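# Flip the towel over and lay it flat

## Task

Turn the towel upside down so its current underside ends up on top, and leave it lying flat, fully spread to its original size with square corners, as one layer, roughly at its present location.

## Robot and tools

Robot: two arms, left_arm and right_arm, each with a two-finger gripper. Bases in the scene frame: left_arm at (+0.004, +0.336, +0.019) m, quat_wxyz (+1.000, 0, 0, -0.015); right_arm at (-0.050, -0.290, +0.048) m, quat_wxyz (+1.000, 0, 0, -0.030). A camera stand is fixed behind the arms.

Frames: the scene frame has its origin at table-top height, halfway between the nominal bases; +x points out over the table, +z up, and left_arm sits on the +y side (arm names do not match image sides). Reported hand positions, velocities and absolute poses use the scene frame. Offsets use the axes of each arm's own Hand target. Gripper fingers point along its +z and separate along its y. end_effector_position is the point between the pads, roughly 1 cm short of the fingertips. Printed positions and orientations may be off by a few cm, more at long reach.

execute_actions(actions, cameras): actions is a list of actions; each action is a table of up to 15 rows, one row per 1/30 s control step, and a shorter table repeats its final row to fill 15 steps. Every row is a single list of 14 numbers in [-1, 1] covering both arms: left_arm dx, dy, dz, rx, ry, rz, opening, then right_arm in the same order. The six pose numbers are offsets, not poses: they count from the Hand target held when that action began, along the Hand target's axes, and every row counts from that same start (rows do not add up). A following action starts from the new Hand target, so repeating an offset moves further. Scale: 1.0 equals 0.6 m or 180 degrees; rx, ry, rz form one rotation vector. opening is absolute: +1 fully open (0.093 m), -1 closed. Sending all six pose numbers as 0 re-requests the current Hand target. cameras: list of names, ["all"], or []; by default images come only with an empty actions list. An unknown name invalidates the call.

move(target, speed, blend, opening_speed, grip_force, blocking, cameras): target is one 14-number row laid out as above, or a list of up to 15 such rows; every row is an offset from the same starting Hand targets, not from the previous row. Both arms travel straight paths that finish together, taking 0.5 s to 10 s; anything longer is cut at 10 s. speed: m/s, 0.002 to 2.9, default 0.25 (rotation limited to twice that in rad/s); one value or one per target. blend: metres of corner rounding per intermediate target, default 0 (full stop at each). opening_speed: rate of the commanded opening on the -1..+1 scale per second, at least 0.2. grip_force: newtons per pad, 10 to 50 (50 = full), one value or one per arm; it persists, and lower values close slowly. blocking=false returns after about 0.5 s while motion continues. Paths ignore obstacles and the other arm; faster moves lag, stray and hit harder. Avoid routing a gripper close by its own base (it can flip the shoulder); go around. The result adds a move: line with the ending (done, off_target, moving, held, fault) and limits (paced = pose clipped, held = steps withheld). done means within 10 mm and 2 degrees; neither done nor off_target reveals contact.

wait(seconds 0 to 10, cameras): lets time pass holding commands; returns early if a running move ends. stop(cameras): brakes a running move. zoom_image(camera, region [x0, y0, x1, y1] in pixels, at most 504 by 504): enlarges part of the newest image of one camera. finished_scene(scene): ends the current scene irreversibly; the towel must stay correct with no robot help. After it, make no further calls in that reply.

Results: per arm end_effector_position (m), end_effector_quat_wxyz, Hand target (last commanded pose after clipping, the base for new offsets), Tool commands, grip_measured (motor position, +1 open, -1 closed; pads meet near -0.94; about +0.0208 per mm of object width; may read up to 0.02 high), Joint positions (last entry = opening in m), joint torques (include arm weight; joints 1 to 3 wrap at ±28 N m), Joint velocities (omitted or 'within noise' when still), motor temperatures, and for action calls some per-step positions.

Control quirks: orientation commands are clipped to 40 degrees from the measured one each step. Grippers often stop short of the target, sag or tilt, especially when extended; check after each move and send the remaining distance or a corrective rotation. Small moves may not happen or may go sideways. A blocked arm keeps pushing until commanded back past its gripper. To keep a gripper unchanged, resend its current opening; 0 is a real command. To hold cloth keep sending the closing value; to release send a value well above the object width reading.

Joint ranges (rad): waist -2.618 to 3.054, shoulder 0.000 to 3.142, elbow 0.000 to 3.142 (straight 2.901), wrist pitch -1.571 to 1.571, wrist yaw -1.571 to 1.571, wrist roll -2.094 to 2.094.

Avoid: the towel leaving the table, dropping or flinging it, fast impacts with the table or fixed objects, hard pushing, and any contact between the two arms or grippers (the clearance check does not guard grippers or wrist cameras). Motor heat builds when holding loads, stretching out or pushing at unreachable poses: MOTOR HOT appears at 75 °C, at 90 °C the arm folds and goes idle, at 100 °C it collapses.

Cameras: cam_head_left, cam_head_right, cam_high, cam_low, cam_left_wrist, cam_right_wrist, all 896x504. Calibration (pinhole plus radial, OpenCV conventions) maps world to camera; fixed cameras may be off by up to about 2.3 degrees and 9 mm; wrist camera poses come from joint readings and can lag during motion.

Each tool is called after ">>>" as a command line: name --argument value for each argument, lists and objects as JSON in quotes; but a table of rows of numbers goes row by row, as --pt "numbers of a row", without its own name.

## Session

>>> execute_actions --actions '[]'

Nothing of this call was run. Scene 2 begins with your next reply.

>>> execute_actions --actions '[]' --cameras '["cam_head_right","cam_head_left","cam_high","cam_left_wrist","cam_right_wrist"]'

Scene clock: 0.00 s.
left_arm: end_effector_position=(+0.4028, +0.3392, +0.1120) grip_measured=+1.000 end_effector_quat_wxyz=(+0.572, -0.016, +0.814, +0.101) | right_arm: end_effector_position=(+0.3373, -0.3187, +0.1475) grip_measured=+1.000 end_effector_quat_wxyz=(+0.591, +0.044, +0.804, -0.053)
Joint positions: left_arm=[-0.081 1.593 0.409 0.838 -0.288 0.053 0.093] | right_arm=[0.035 1.539 0.345 0.892 0.114 0 0.093]
Joint velocities: within noise
Joint torques (N m): no reading
Motor temperatures (°C): left_arm=[27 35 33 30 28 24 26] | right_arm=[27 41 35 31 27 28 26]
Heat: left arm: 35 °C; right arm: 41 °C.
Hand target: left_arm +0.4059, +0.3389, +0.1201; +0.582, -0.018, +0.807, +0.100 | right_arm +0.3393, -0.3187, +0.1521; +0.596, +0.044, +0.800, -0.053
Tool commands: left_gripper/opening=+1.0 right_gripper/opening=+1.0
camera_calibration:
cam_left_wrist: T_world_to_cam=[[0.121949, -0.980275, -0.155529, 0.300051], [-0.726254, 0.0186778, -0.687173, 0.399861], [0.676523, 0.196754, -0.709651, -0.169412], [0, 0, 0, 1]] pos_world=[0.368421, 0.319996, 0.201216]
cam_right_wrist: T_world_to_cam=[[-0.14509, -0.989146, 0.0232313, -0.270144], [-0.676029, 0.0819627, -0.732302, 0.400704], [0.72245, -0.121955, -0.680583, -0.0965154], [0, 0, 0, 1]] pos_world=[0.30142, -0.311825, 0.234026]
Images, in order (width x height): cam_head_left 896x504, cam_head_right 896x504, cam_high 896x504, cam_left_wrist 896x504, cam_right_wrist 896x504.

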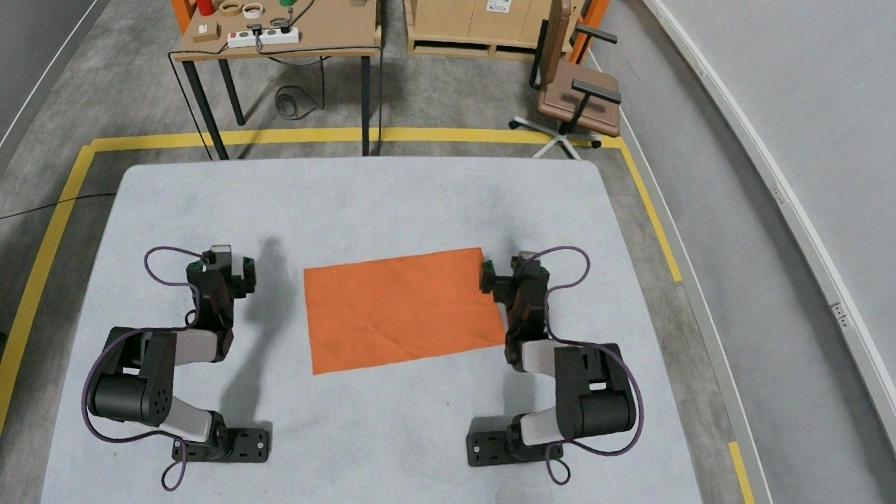

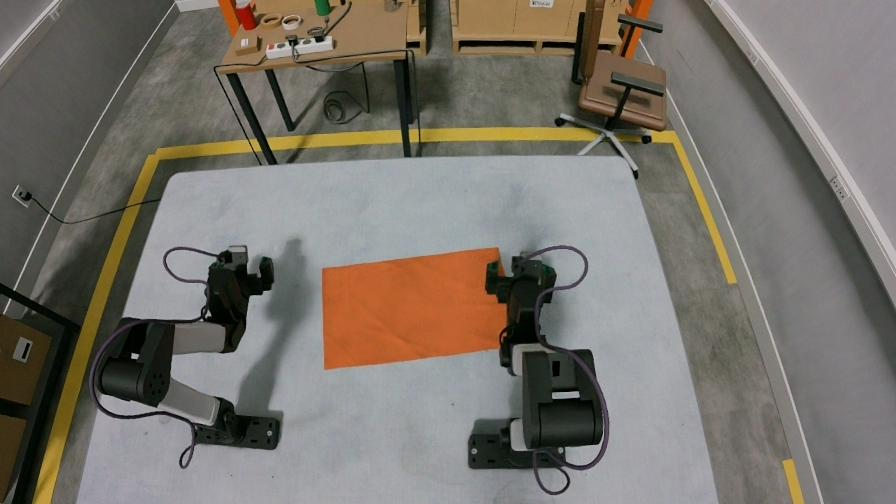

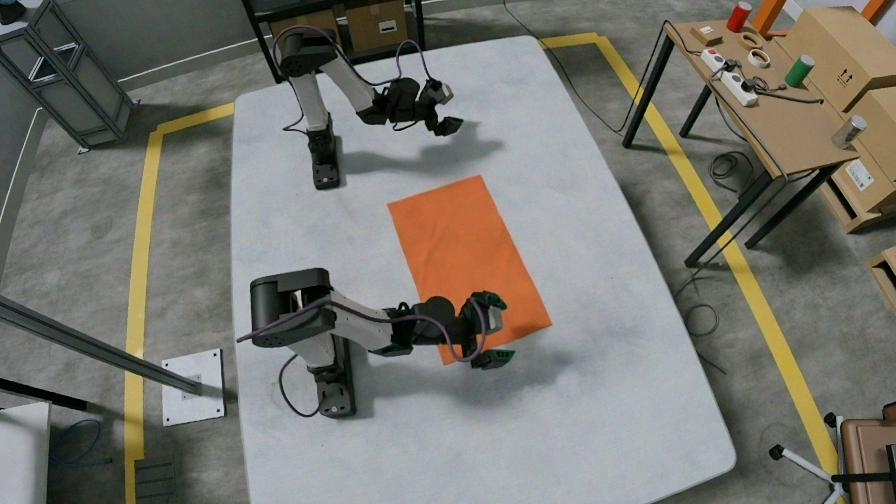

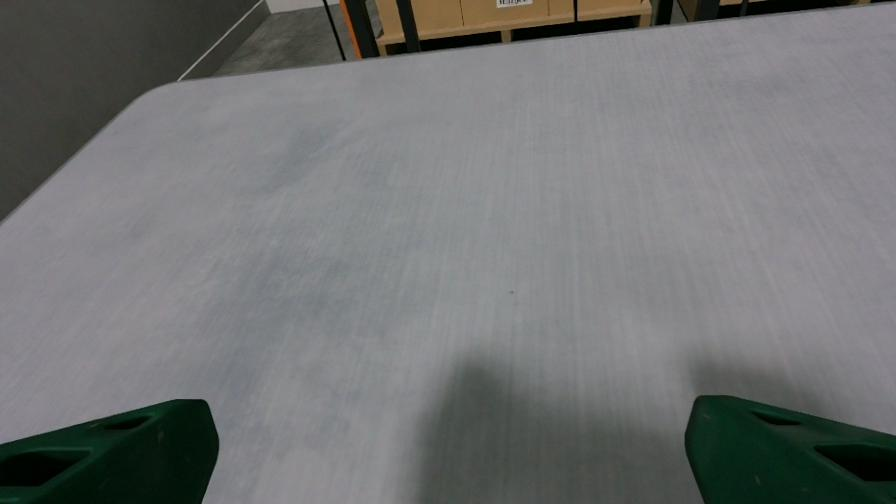

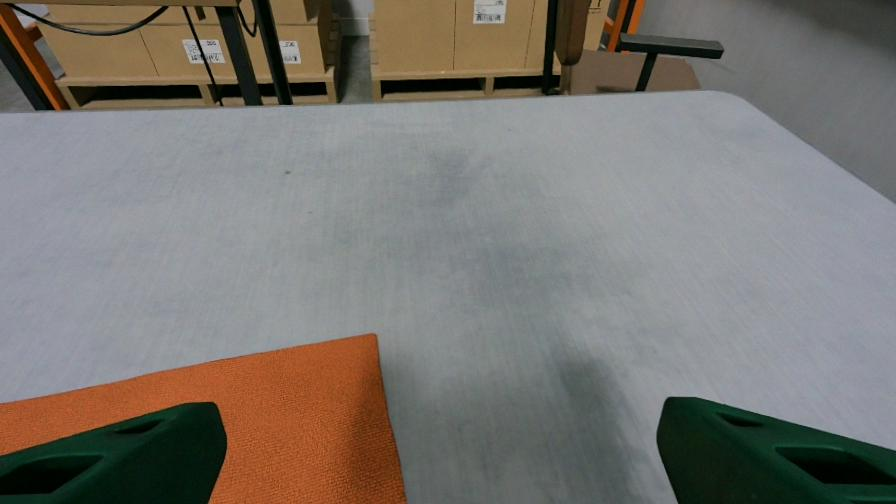

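>>> move --target '[0.032,-0.294,-0.015,0.0396,0.205,-0.0275,0.1,0.057,0.095,0.219,-0.0676,0.212,-0.0358,0.1]' --cameras '["cam_left_wrist","cam_right_wrist"]' --speed 0.4

Scene clock: 23.23 s.
left_arm: end_effector_position=(+0.4120, +0.1702, +0.0803) grip_measured=+0.102 end_effector_quat_wxyz=(+0.302, -0.044, +0.952, +0.020) | right_arm: end_effector_position=(+0.4571, -0.2853, +0.0819) grip_measured=+0.102 end_effector_quat_wxyz=(+0.303, -0.038, +0.952, +0.008)
Joint positions: left_arm=[-0.486 1.844 1.177 -0.385 -0.346 -0.515 0.05] | right_arm=[0.056 2.055 1.341 -0.243 -0.041 -0.07 0.05]
Joint torques (N m): left_arm=[0.17 -8.31 9.26 1.09 -0.11 -0.09] | right_arm=[0.35 -10.99 8.34 1.68 -0.23 -0.09]
Motor temperatures (°C): left_arm=[27 39 35 35 28 24 26] | right_arm=[27 43 38 37 27 28 26]
Heat: left arm: 39 °C; right arm: 43 °C.
Hand target: left_arm +0.4168, +0.1661, +0.0800; +0.301, -0.047, +0.952, +0.015 | right_arm +0.4618, -0.2801, +0.0801; +0.300, -0.048, +0.953, +0.015
Off the commanded pose: left_arm 0.006 m, 1 deg | right_arm 0.007 m, 1 deg.
move: done
camera_calibration:
cam_left_wrist: T_world_to_cam=[[0.0743416, -0.997192, -0.00906377, 0.13906], [-0.985973, -0.0721372, -0.150511, 0.467371], [0.149435, 0.0201259, -0.988567, 0.104711], [0, 0, 0, 1]] pos_world=[0.434829, 0.170277, 0.175119]
cam_right_wrist: T_world_to_cam=[[0.0603624, -0.998158, 0.00605723, -0.313358], [-0.98433, -0.0605313, -0.165619, 0.484731], [0.16568, 0.00403483, -0.986171, 0.0918834], [0, 0, 0, 1]] pos_world=[0.480827, -0.283811, 0.172791]
Images, in order (width x height): cam_left_wrist 896x504, cam_right_wrist 896x504.

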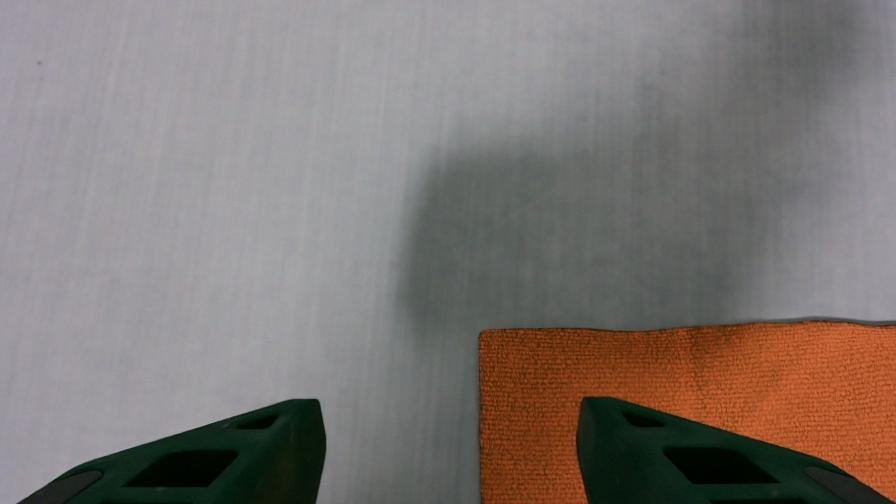

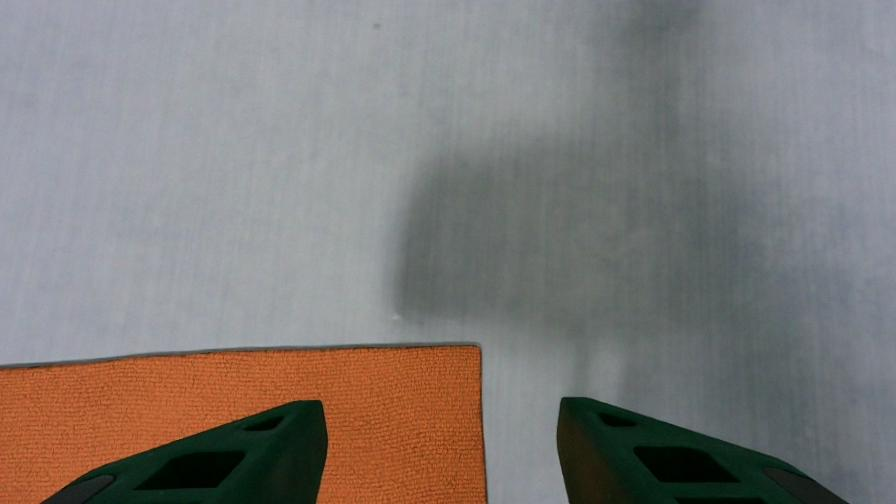

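>>> move --pt "-0.007 -0.043 0.005 0 0 0 0.1 0 0 0 0 0 0 0.1" --pt "0.089 -0.043 0.141 0 0 0 0.1 0.0957 0 0.1365 0 0 0 0.1" --pt "0.089 -0.043 0.141 0 0 0 -1 0.0957 0 0.1365 0 0 0 -1" --cameras '["cam_left_wrist","cam_right_wrist"]' --speed '[0.2,0.1,0.1]' --blend '[0.01,0,0]' --opening_speed 2

Scene clock: 38.63 s.
left_arm: end_effector_position=(+0.4440, +0.1227, +0.0195) grip_measured=-0.978 end_effector_quat_wxyz=(+0.355, -0.054, +0.933, -0.027) | right_arm: end_effector_position=(+0.4797, -0.2720, +0.0141) grip_measured=-0.978 end_effector_quat_wxyz=(+0.343, -0.051, +0.938, +0.029)
Joint positions: left_arm=[-0.542 2.079 1.16 -0.002 -0.358 -0.566 0] | right_arm=[0.067 2.249 1.284 0.093 -0.085 -0.071 0]
Joint torques (N m): left_arm=[0.73 -6.93 4.42 0.57 -0.2 -0.01] | right_arm=[-0.76 -9.83 4.03 1.65 0.24 -0.11]
Heat: left arm: 39 °C; right arm: 47 °C.
Hand target: left_arm +0.4242, +0.1407, -0.0198; +0.301, -0.047, +0.952, +0.015 | right_arm +0.4617, -0.2800, -0.0199; +0.300, -0.048, +0.953, +0.015
Off the commanded pose: left_arm 0.048 m, 8 deg | right_arm 0.039 m, 5 deg.
move: off_target (left_arm, right_arm); target 3's new opening was sent with left_arm's hand 0.041 m and 6 deg from that target
camera_calibration:
cam_left_wrist: T_world_to_cam=[[0.0601384, -0.994143, 0.0897999, 0.0927983], [-0.962756, -0.0815254, -0.257787, 0.479217], [0.263598, -0.0709525, -0.96202, 0.000791514], [0, 0, 0, 1]] pos_world=[0.45558, 0.131379, 0.115964]
cam_right_wrist: T_world_to_cam=[[0.0994429, -0.994805, -0.0217833, -0.318434], [-0.964069, -0.0909048, -0.249613, 0.479808], [0.246336, 0.0458229, -0.968101, -0.00631771], [0, 0, 0, 1]] pos_world=[0.495791, -0.272874, 0.106714]
Images, in order (width x height): cam_left_wrist 896x504, cam_right_wrist 896x504.

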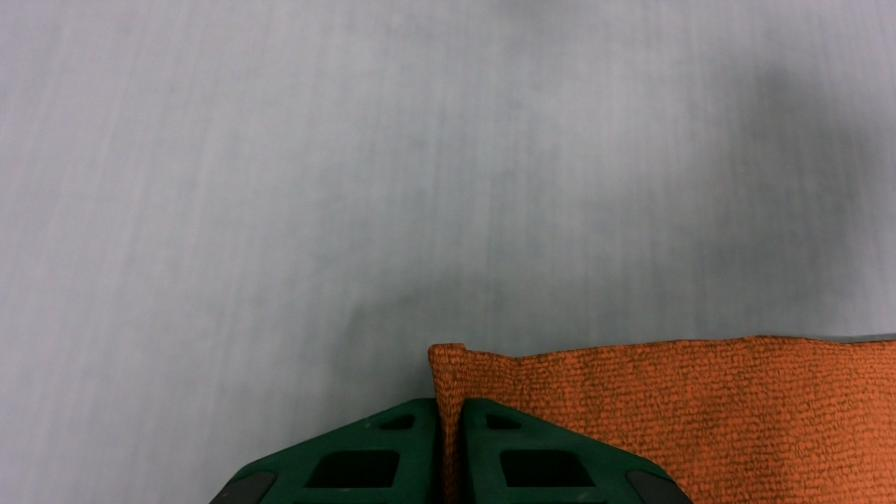

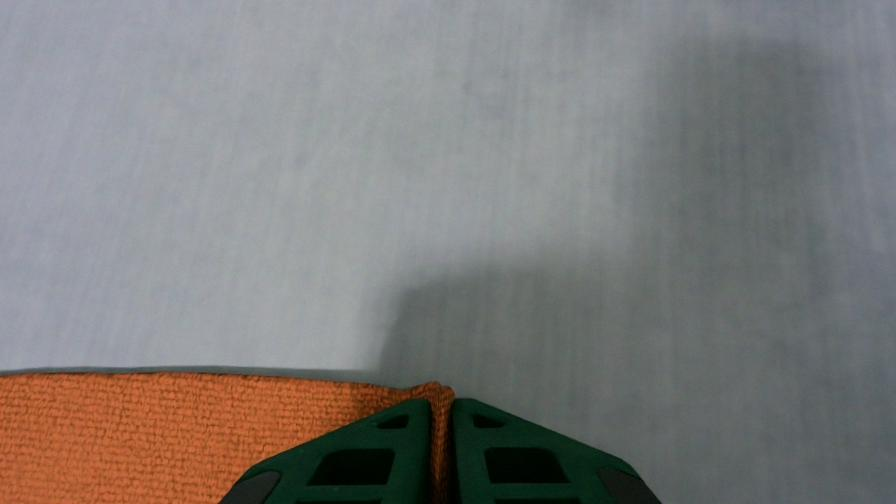

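>>> move --pt "-0.077 0 -0.109 0 0 0 -1 -0.077 0 -0.109 0 0 0 -1" --pt "-0.368 0 -0.424 0 0 0 -1 -0.368 0 -0.424 0 0 0 -1" --cameras '["cam_low","cam_head_right","cam_high"]' --speed 0.25 --blend '[0.03,0]'

Scene clock: 59.63 s.
left_arm: end_effector_position=(+0.4554, +0.1406, +0.3186) grip_measured=-0.979 end_effector_quat_wxyz=(+0.315, -0.042, +0.948, +0.002) | right_arm: end_effector_position=(+0.4929, -0.2726, +0.3208) grip_measured=-0.979 end_effector_quat_wxyz=(+0.319, -0.050, +0.946, +0.028)
Joint positions: left_arm=[-0.489 2.257 2.811 -1.564 -0.33 -0.513 0] | right_arm=[0.067 2.36 2.841 -1.403 -0.081 -0.071 0]
Joint torques (N m): left_arm=[0.76 -10.7 7.5 1.07 -0.22 0.02] | right_arm=[-0.03 -12.14 7.12 1.79 0.25 -0.02]
Motor temperatures (°C): left_arm=[27 41 36 33 28 24 27] | right_arm=[27 49 40 36 27 28 27]
Heat: left arm: 41 °C; right arm: 49 °C.
Hand target: left_arm +0.4587, +0.1444, +0.3150; +0.300, -0.047, +0.953, +0.015 | right_arm +0.4967, -0.2763, +0.3152; +0.300, -0.048, +0.953, +0.015
Off the commanded pose: left_arm 0.006 m, 2 deg | right_arm 0.008 m, 3 deg.
elbow stopped short (right arm): the move would have taken joint 3 (elbow) straighter than the controller allows.
joint sent to its limit (left arm) — joint 4 (wrist pitch), lower limit. The joint targets still meet the commanded pose.
move: off_target (right_arm)
Images, in order (width x height): cam_head_right 896x504, cam_high 896x504, cam_low 896x504.

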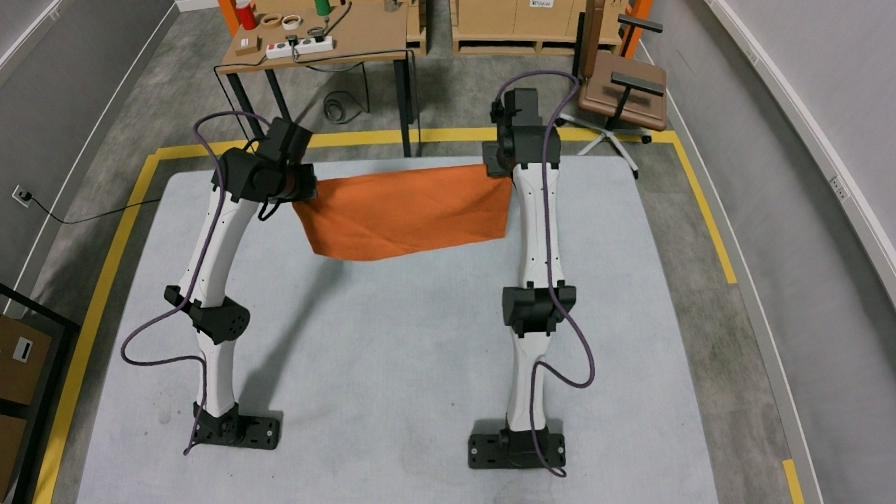

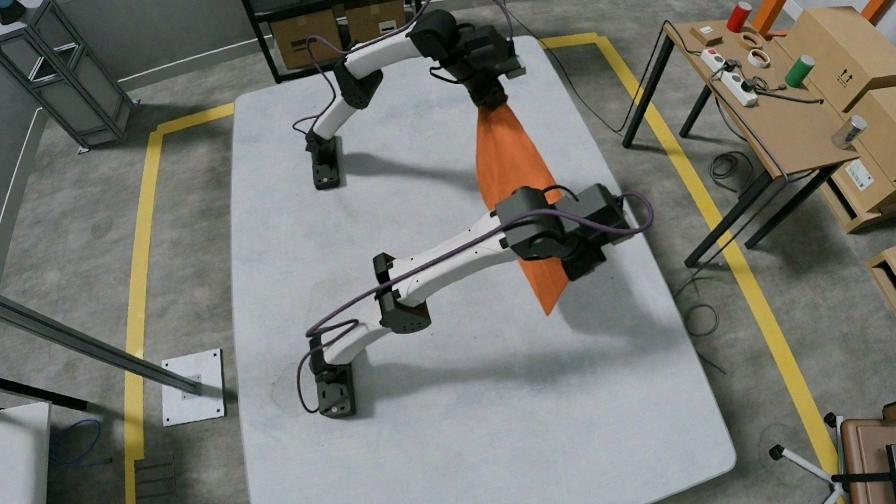

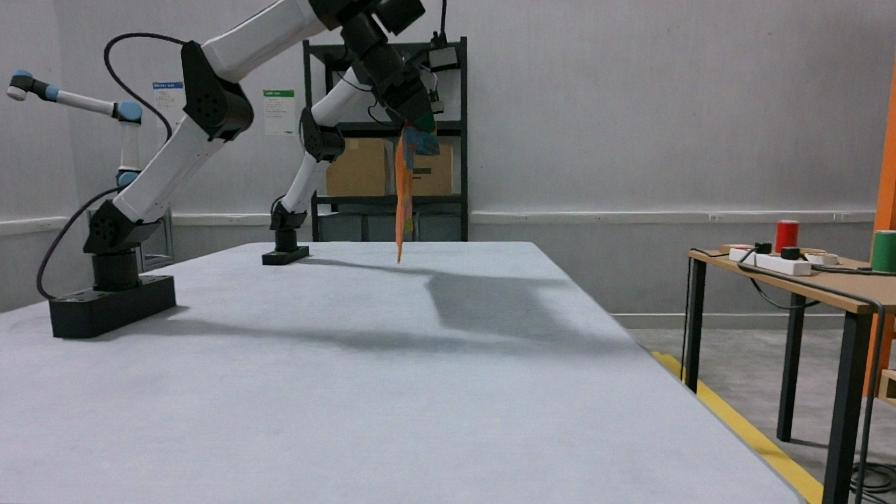

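>>> move --pt "0.067 0 0.096 0 -0.05 0 -1 0.067 0 0.096 0 -0.05 0 -1" --pt "0.261 0 0.017 0 0 0 -1 0.261 0 0.017 0 0 0 -1" --pt "0.469 0 0.053 0 0.07 0 -1 0.469 0 0.053 0 0.07 0 -1" --pt "0.588 0 0.128 0 0.13 0 -1 0.588 0 0.128 0 0.13 0 -1" --pt "0.635 0 0.18 0 0.15 0 -1 0.635 0 0.18 0 0.15 0 -1" --cameras '["cam_low","cam_head_right","cam_high","cam_left_wrist","cam_right_wrist"]' --speed 0.2 --blend '[0.02,0.03,0.03,0.02,0]'

Scene clock: 72.37 s.
left_arm: end_effector_position=(+0.2095, +0.1225, +0.0185) grip_measured=-0.979 end_effector_quat_wxyz=(+0.079, -0.044, +0.996, +0.011) | right_arm: end_effector_position=(+0.2413, -0.2914, +0.0147) grip_measured=-0.979 end_effector_quat_wxyz=(+0.059, -0.049, +0.997, +0.026)
Joint positions: left_arm=[-0.854 1.733 0.932 -0.692 -0.14 -0.967 0] | right_arm=[0.019 1.771 0.82 -0.506 -0.063 -0.136 0]
Joint torques (N m): left_arm=[0.81 -5.03 4.46 0.78 0.09 -0.03] | right_arm=[-0.87 -6.12 4.04 1.31 0.38 -0.13]
Heat: left arm: 43 °C; right arm: 51 °C.
Hand target: left_arm +0.2100, +0.1197, +0.0080; +0.070, -0.049, +0.996, +0.003 | right_arm +0.2476, -0.3016, +0.0083; +0.069, -0.050, +0.996, +0.003
Off the commanded pose: left_arm 0.011 m, 1 deg | right_arm 0.013 m, 3 deg.
move: off_target (left_arm, right_arm)
camera_calibration:
cam_left_wrist: T_world_to_cam=[[0.0721631, -0.997389, -0.00285742, 0.106422], [-0.951271, -0.0696869, 0.300379, 0.239034], [-0.299794, -0.0189581, -0.953816, 0.173031], [0, 0, 0, 1]] pos_world=[0.27158, 0.126082, 0.093543]
cam_right_wrist: T_world_to_cam=[[0.0859689, -0.995497, -0.0399339, -0.310738], [-0.941944, -0.0942717, 0.322264, 0.233594], [-0.324578, 0.00991072, -0.945807, 0.180794], [0, 0, 0, 1]] pos_world=[0.305428, -0.28911, 0.0833084]
Images, in order (width x height): cam_head_right 896x504, cam_high 896x504, cam_low 896x504, cam_left_wrist 896x504, cam_right_wrist 896x504.

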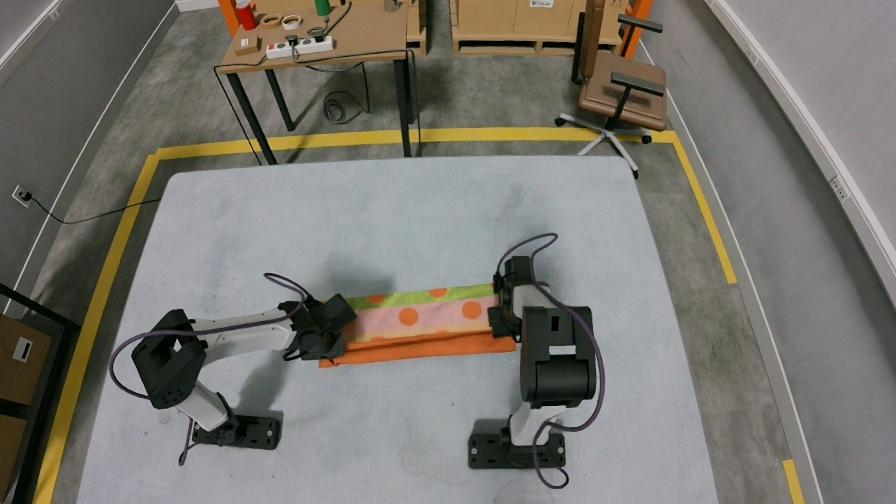

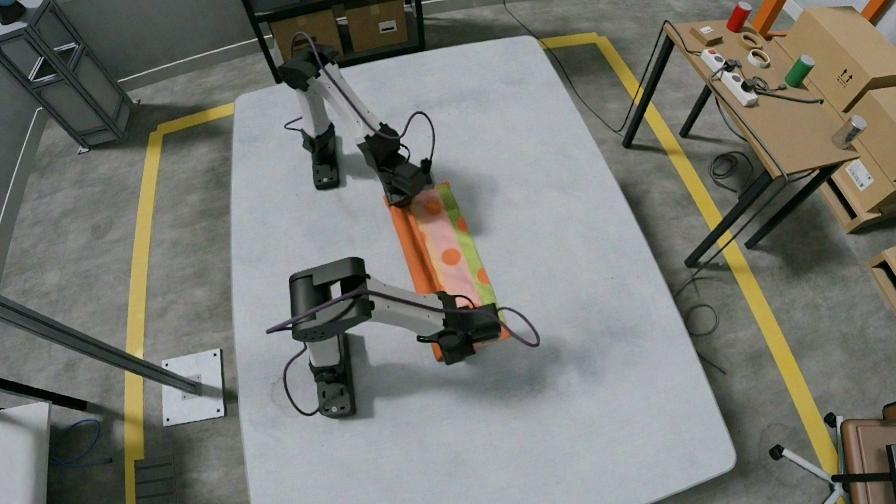

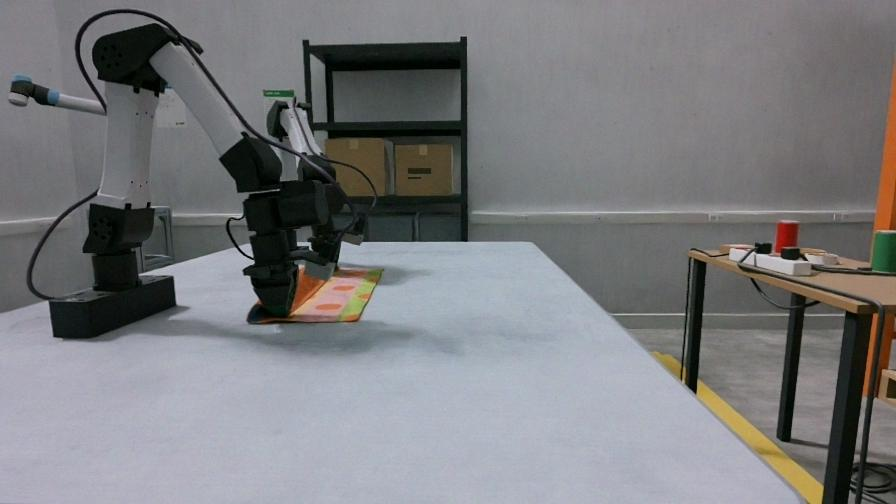

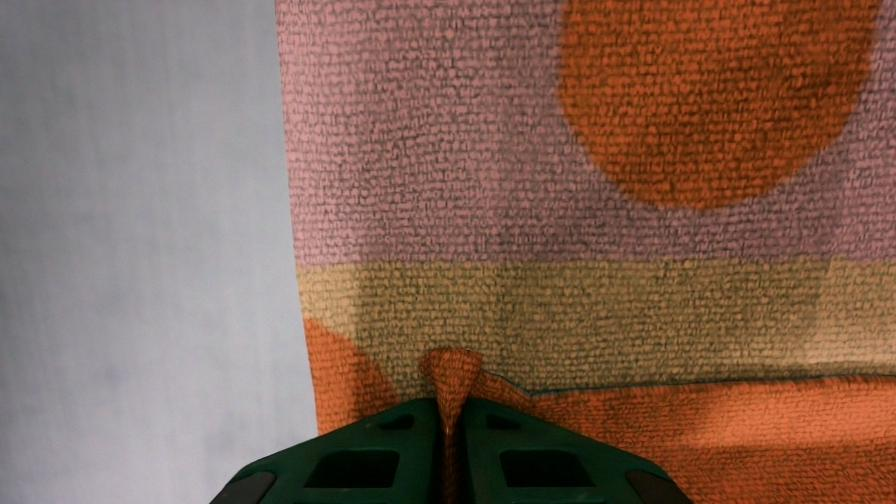

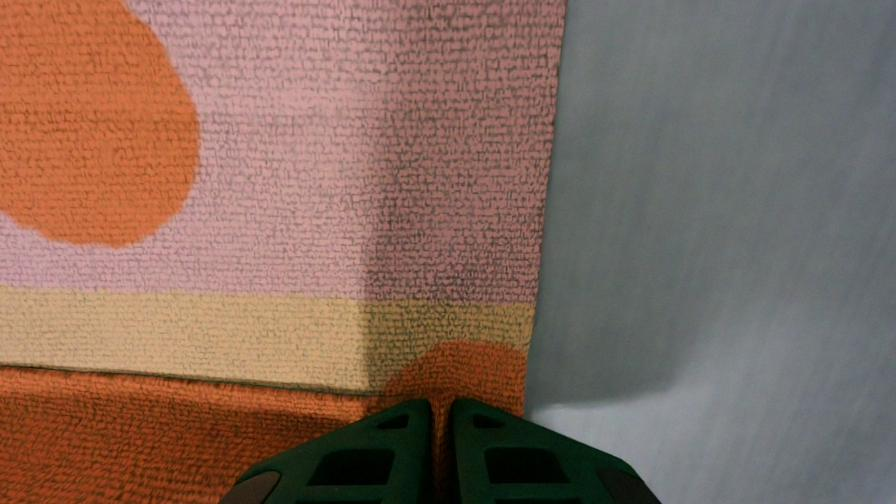

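>>> move --pt "-0.211 0 -0.125 0 -0.05 0 -1 -0.211 0 -0.125 0 -0.05 0 -1" --pt "-0.5 0 -0.446 0 -0.2 0 -1 -0.5 0 -0.446 0 -0.2 0 -1" --pt "-0.484 0 -0.331 0 -0.2 0 -1 -0.484 0 -0.331 0 -0.2 0 -1" --pt "-0.11 0 -0.064 0 -0.08 0 -1 -0.11 0 -0.064 0 -0.08 0 -1" --cameras '["cam_low","cam_head_right","cam_high","cam_left_wrist","cam_right_wrist"]' --speed '[0.25,0.25,0.12,0.15]' --blend '[0.03,0,0.02,0]'

Scene clock: 98.03 s.
left_arm: end_effector_position=(+0.2703, +0.1248, +0.0448) grip_measured=-0.979 end_effector_quat_wxyz=(+0.186, -0.044, +0.981, +0.018) | right_arm: end_effector_position=(+0.3022, -0.2881, +0.0457) grip_measured=-0.979 end_effector_quat_wxyz=(+0.173, -0.049, +0.983, +0.022)
Joint positions: left_arm=[-0.79 1.729 0.996 -0.616 -0.305 -0.874 0] | right_arm=[0.032 1.745 0.88 -0.362 -0.07 -0.117 0]
Joint torques (N m): left_arm=[0.08 -12.16 5.52 0.56 -0.24 -0.08] | right_arm=[-1.26 -11.78 4.79 1.48 0.12 -0.15]
Heat: left arm: 43 °C; right arm: 51 °C.
Hand target: left_arm +0.2697, +0.1256, +0.0553; +0.194, -0.048, +0.980, +0.009 | right_arm +0.3074, -0.2956, +0.0555; +0.194, -0.049, +0.980, +0.009
Off the commanded pose: left_arm 0.010 m, 1 deg | right_arm 0.013 m, 3 deg.
move: off_target (right_arm)
camera_calibration:
cam_left_wrist: T_world_to_cam=[[0.0725186, -0.997313, -0.0103399, 0.104648], [-0.993332, -0.0731529, 0.089113, 0.310353], [-0.08963, 0.00380864, -0.995968, 0.158705], [0, 0, 0, 1]] pos_world=[0.31492, 0.126466, 0.131491]
cam_right_wrist: T_world_to_cam=[[0.0889515, -0.995754, -0.0237019, -0.313133], [-0.990865, -0.0908862, 0.0996272, 0.307269], [-0.101358, 0.0146234, -0.994742, 0.166034], [0, 0, 0, 1]] pos_world=[0.349145, -0.286304, 0.127127]
Images, in order (width x height): cam_head_right 896x504, cam_high 896x504, cam_low 896x504, cam_left_wrist 896x504, cam_right_wrist 896x504.

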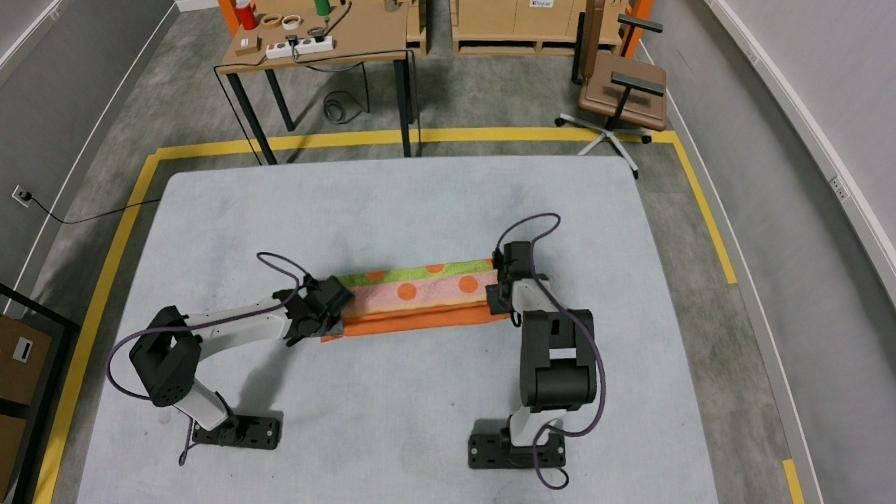

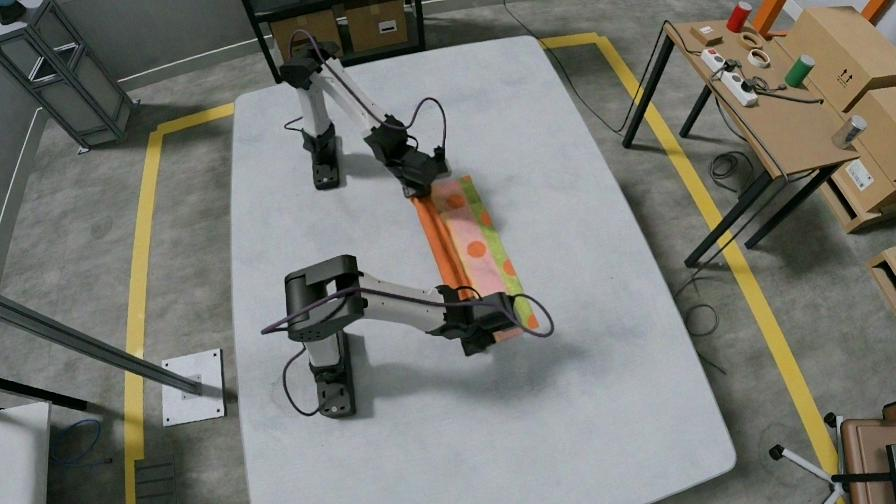

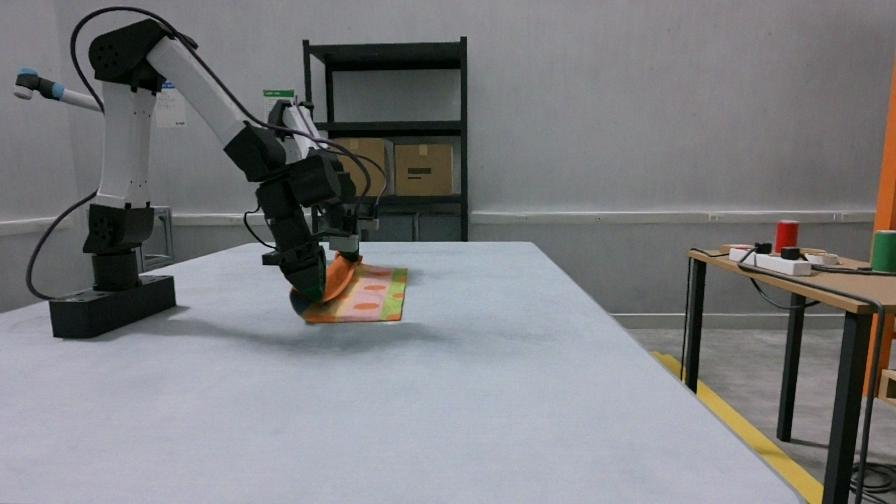

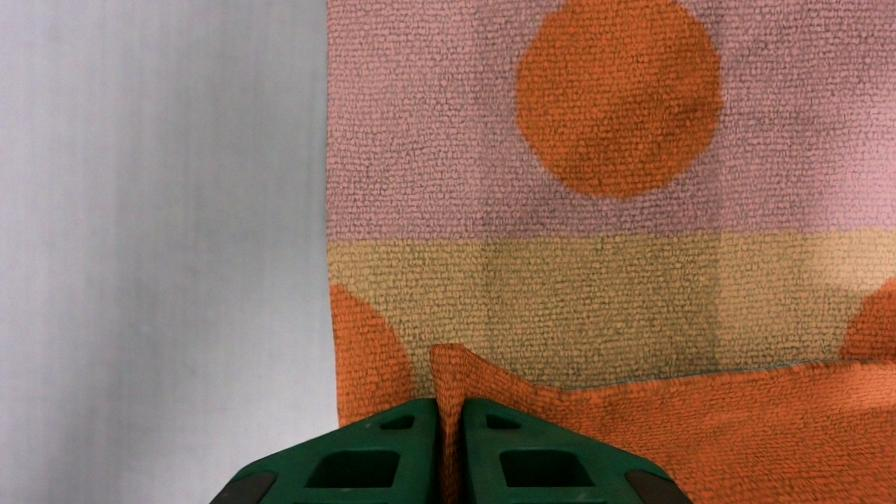

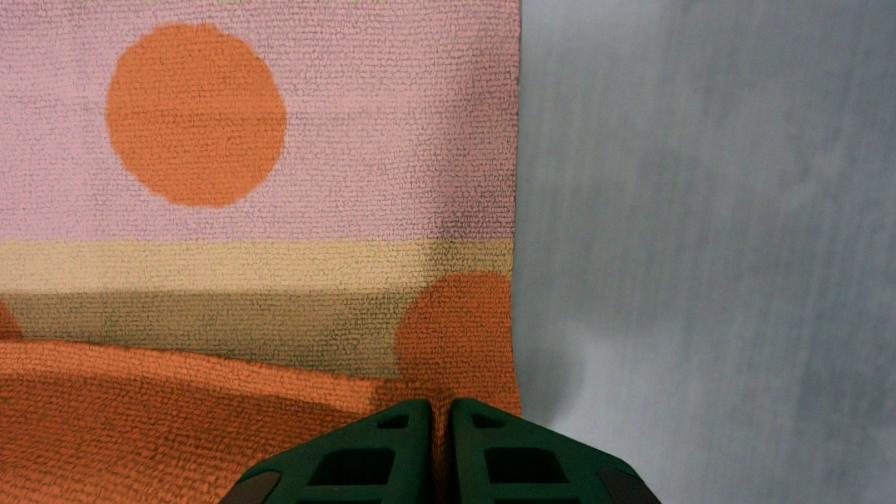

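>>> move --pt "0.154 0 -0.0635 0 0.05 0 -1 0.154 0 -0.0635 0 0.05 0 -1" --pt "0.212 0 -0.01 0 0.08 0 -1 0.212 0 -0.01 0 0.08 0 -1" --cameras '["cam_low","cam_head_right","cam_high","cam_left_wrist","cam_right_wrist"]' --speed 0.12 --blend '[0.02,0]'

Scene clock: 106.20 s.
left_arm: end_effector_position=(+0.1573, +0.1120, +0.0201) grip_measured=-0.979 end_effector_quat_wxyz=(+0.086, -0.050, +0.995, -0.003) | right_arm: end_effector_position=(+0.1873, -0.2985, +0.0172) grip_measured=-0.979 end_effector_quat_wxyz=(+0.069, -0.049, +0.996, +0.024)
Joint positions: left_arm=[-1.035 1.637 0.828 -0.68 -0.152 -1.158 0] | right_arm=[-0.022 1.561 0.592 -0.471 -0.065 -0.176 0]
Joint torques (N m): left_arm=[-0.23 -4.86 4.56 0.41 0.07 -0.07] | right_arm=[-1.02 -4.52 4.05 1.04 0.38 -0.11]
Heat: left arm: 45 °C; right arm: 51 °C.
Hand target: left_arm +0.1504, +0.1139, +0.0123; +0.070, -0.049, +0.996, +0.003 | right_arm +0.1880, -0.3075, +0.0126; +0.069, -0.050, +0.996, +0.003
Off the commanded pose: left_arm 0.011 m, 2 deg | right_arm 0.010 m, 2 deg.
move: off_target (left_arm)
camera_calibration:
cam_left_wrist: T_world_to_cam=[[0.0806079, -0.996387, 0.0267611, 0.0976563], [-0.955222, -0.0695533, 0.287599, 0.189054], [-0.284698, -0.0487456, -0.957377, 0.159784], [0, 0, 0, 1]] pos_world=[0.218207, 0.118241, 0.0959884]
cam_right_wrist: T_world_to_cam=[[0.0865921, -0.995662, -0.0340305, -0.313327], [-0.948052, -0.0928508, 0.304262, 0.183175], [-0.306102, 0.005916, -0.95198, 0.161236], [0, 0, 0, 1]] pos_world=[0.250146, -0.295913, 0.0870973]
Images, in order (width x height): cam_head_right 896x504, cam_high 896x504, cam_low 896x504, cam_left_wrist 896x504, cam_right_wrist 896x504.

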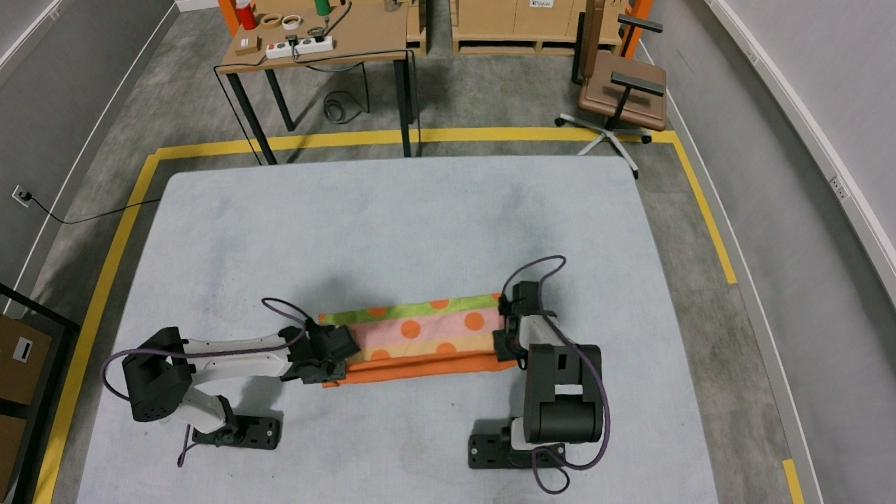

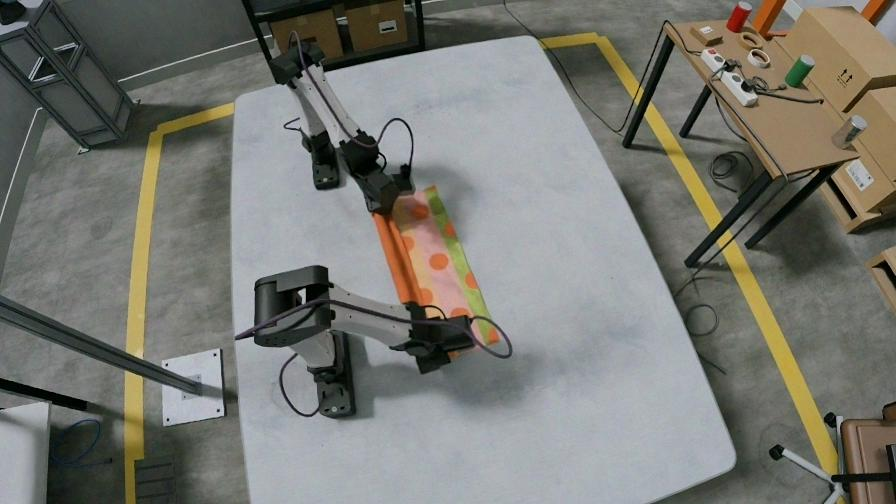

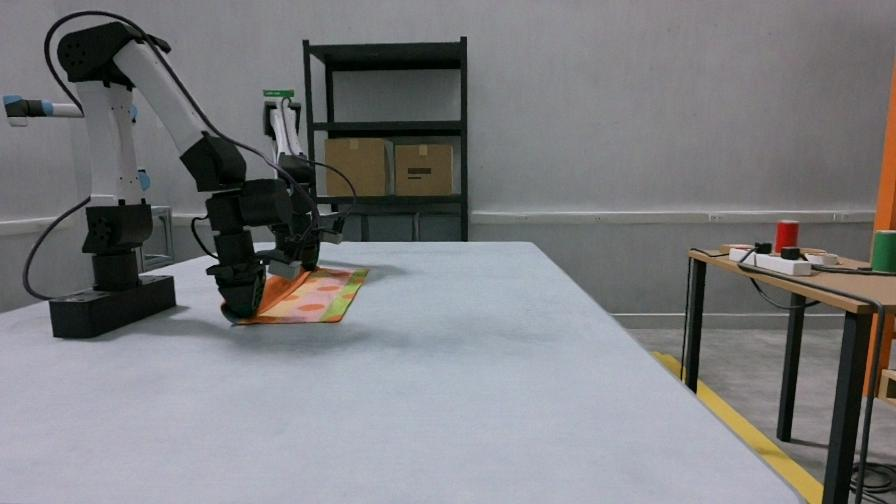

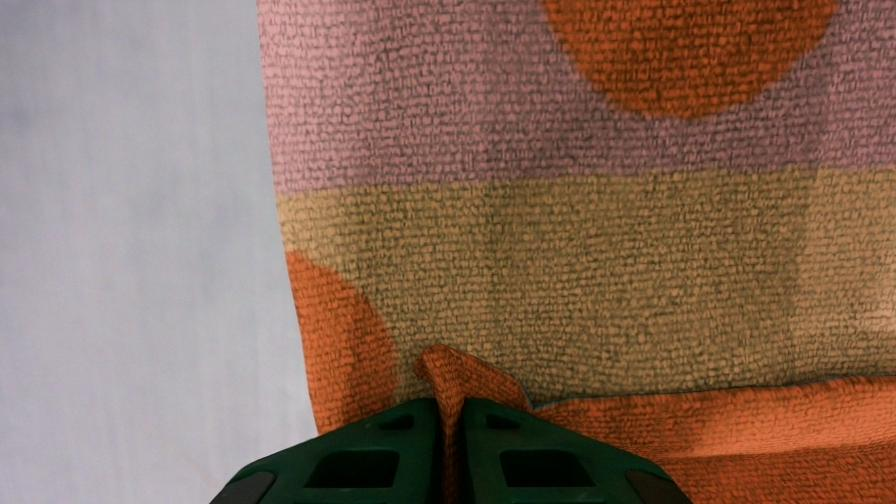

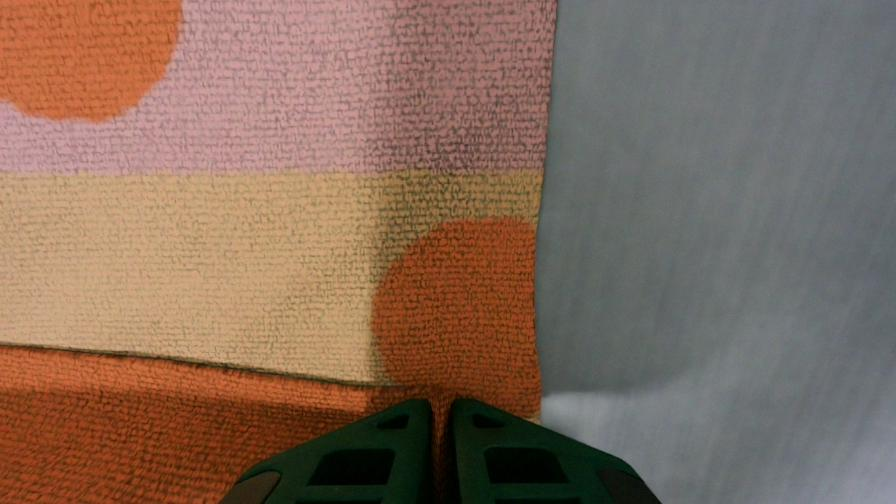

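>>> move --pt "0 0 0 0 0 0 -0.4 0 0 0 0 0 0 -0.4" --pt "0.0 0 -0.25 0 0 0 -0.4 0.0 0 -0.25 0 0 0 -0.4" --cameras '["cam_low","cam_head_right","cam_left_wrist","cam_right_wrist"]' --opening_speed 1

Scene clock: 130.17 s.
left_arm: end_effector_position=(+0.1307, +0.1152, +0.1520) grip_measured=-0.402 end_effector_quat_wxyz=(+0.068, -0.046, +0.996, +0.018) | right_arm: end_effector_position=(+0.1659, -0.3058, +0.1548) grip_measured=-0.402 end_effector_quat_wxyz=(+0.064, -0.047, +0.997, +0.011)
Joint positions: left_arm=[-1.113 1.483 1.233 -1.305 -0.14 -1.235 0.026] | right_arm=[-0.046 1.243 0.94 -1.145 -0.041 -0.198 0.026]
Joint torques (N m): left_arm=[-0.27 -7.76 8.24 0.16 -0.08 -0.08] | right_arm=[-0.75 -4.63 7.28 0.57 0.11 -0.08]
Heat: left arm: 41 °C; right arm: 47 °C.
Hand target: left_arm +0.1294, +0.1118, +0.1608; +0.070, -0.049, +0.996, +0.003 | right_arm +0.1674, -0.3095, +0.1612; +0.069, -0.050, +0.996, +0.003
Off the commanded pose: left_arm 0.010 m, 2 deg | right_arm 0.007 m, 1 deg.
move: done
camera_calibration:
cam_left_wrist: T_world_to_cam=[[0.07817, -0.996782, -0.0177254, 0.106558], [-0.943737, -0.0797173, 0.320945, 0.120532], [-0.321325, -0.00836013, -0.946932, 0.277176], [0, 0, 0, 1]] pos_world=[0.194485, 0.118141, 0.225671]
cam_right_wrist: T_world_to_cam=[[0.0813164, -0.99664, -0.00985951, -0.317169], [-0.945505, -0.0802661, 0.315558, 0.122035], [-0.315289, -0.0163378, -0.948855, 0.279944], [0, 0, 0, 1]] pos_world=[0.229439, -0.301734, 0.22399]
Images, in order (width x height): cam_head_right 896x504, cam_low 896x504, cam_left_wrist 896x504, cam_right_wrist 896x504.

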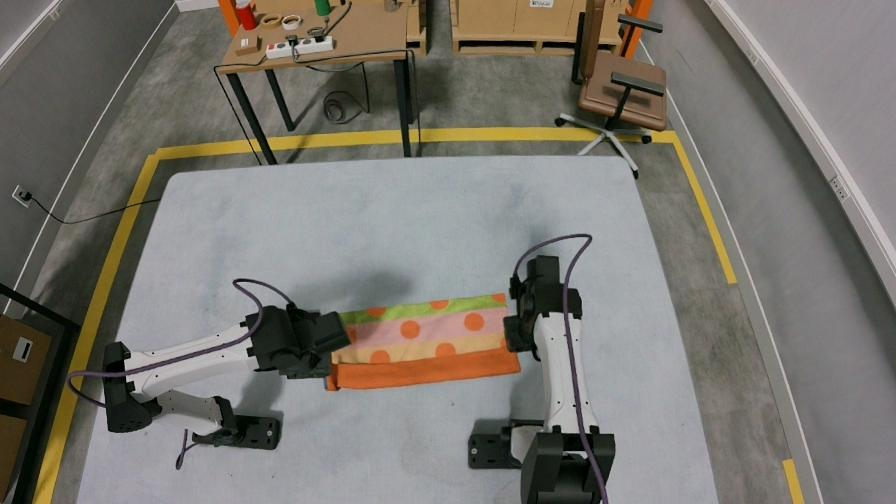

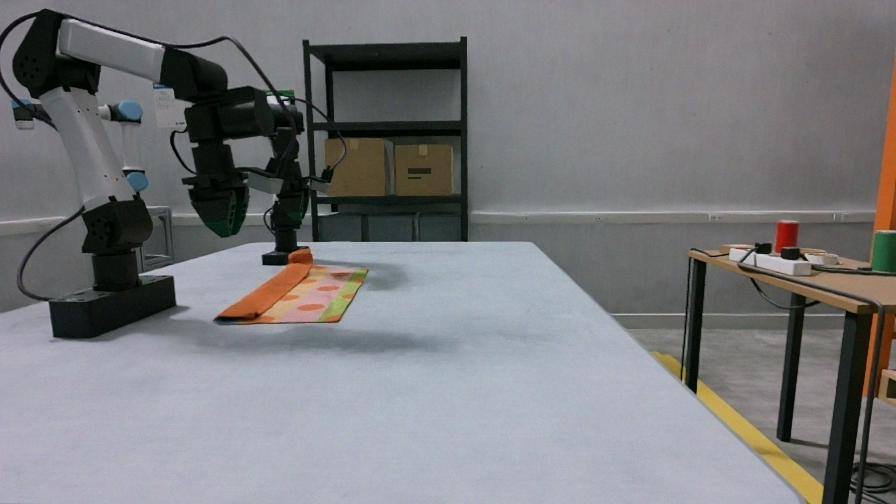

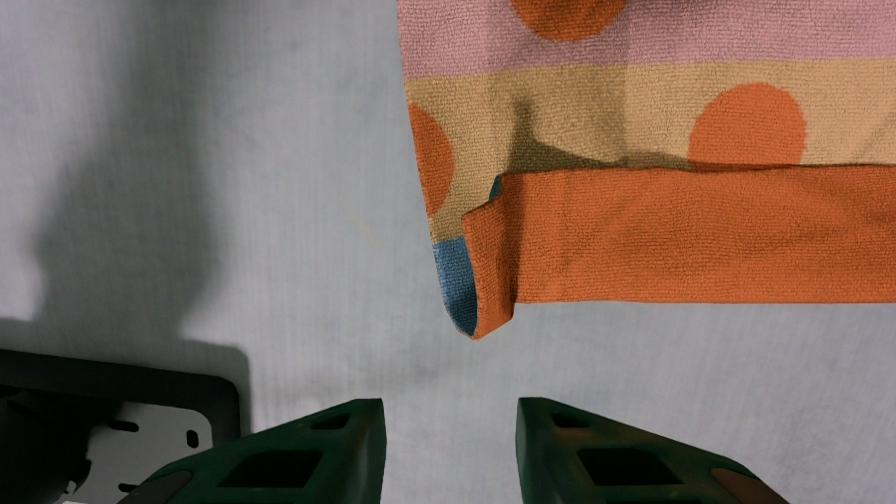

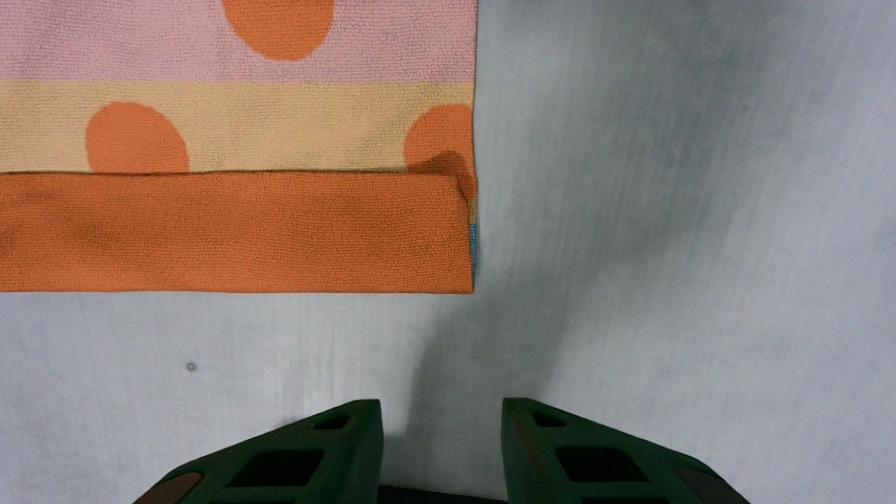

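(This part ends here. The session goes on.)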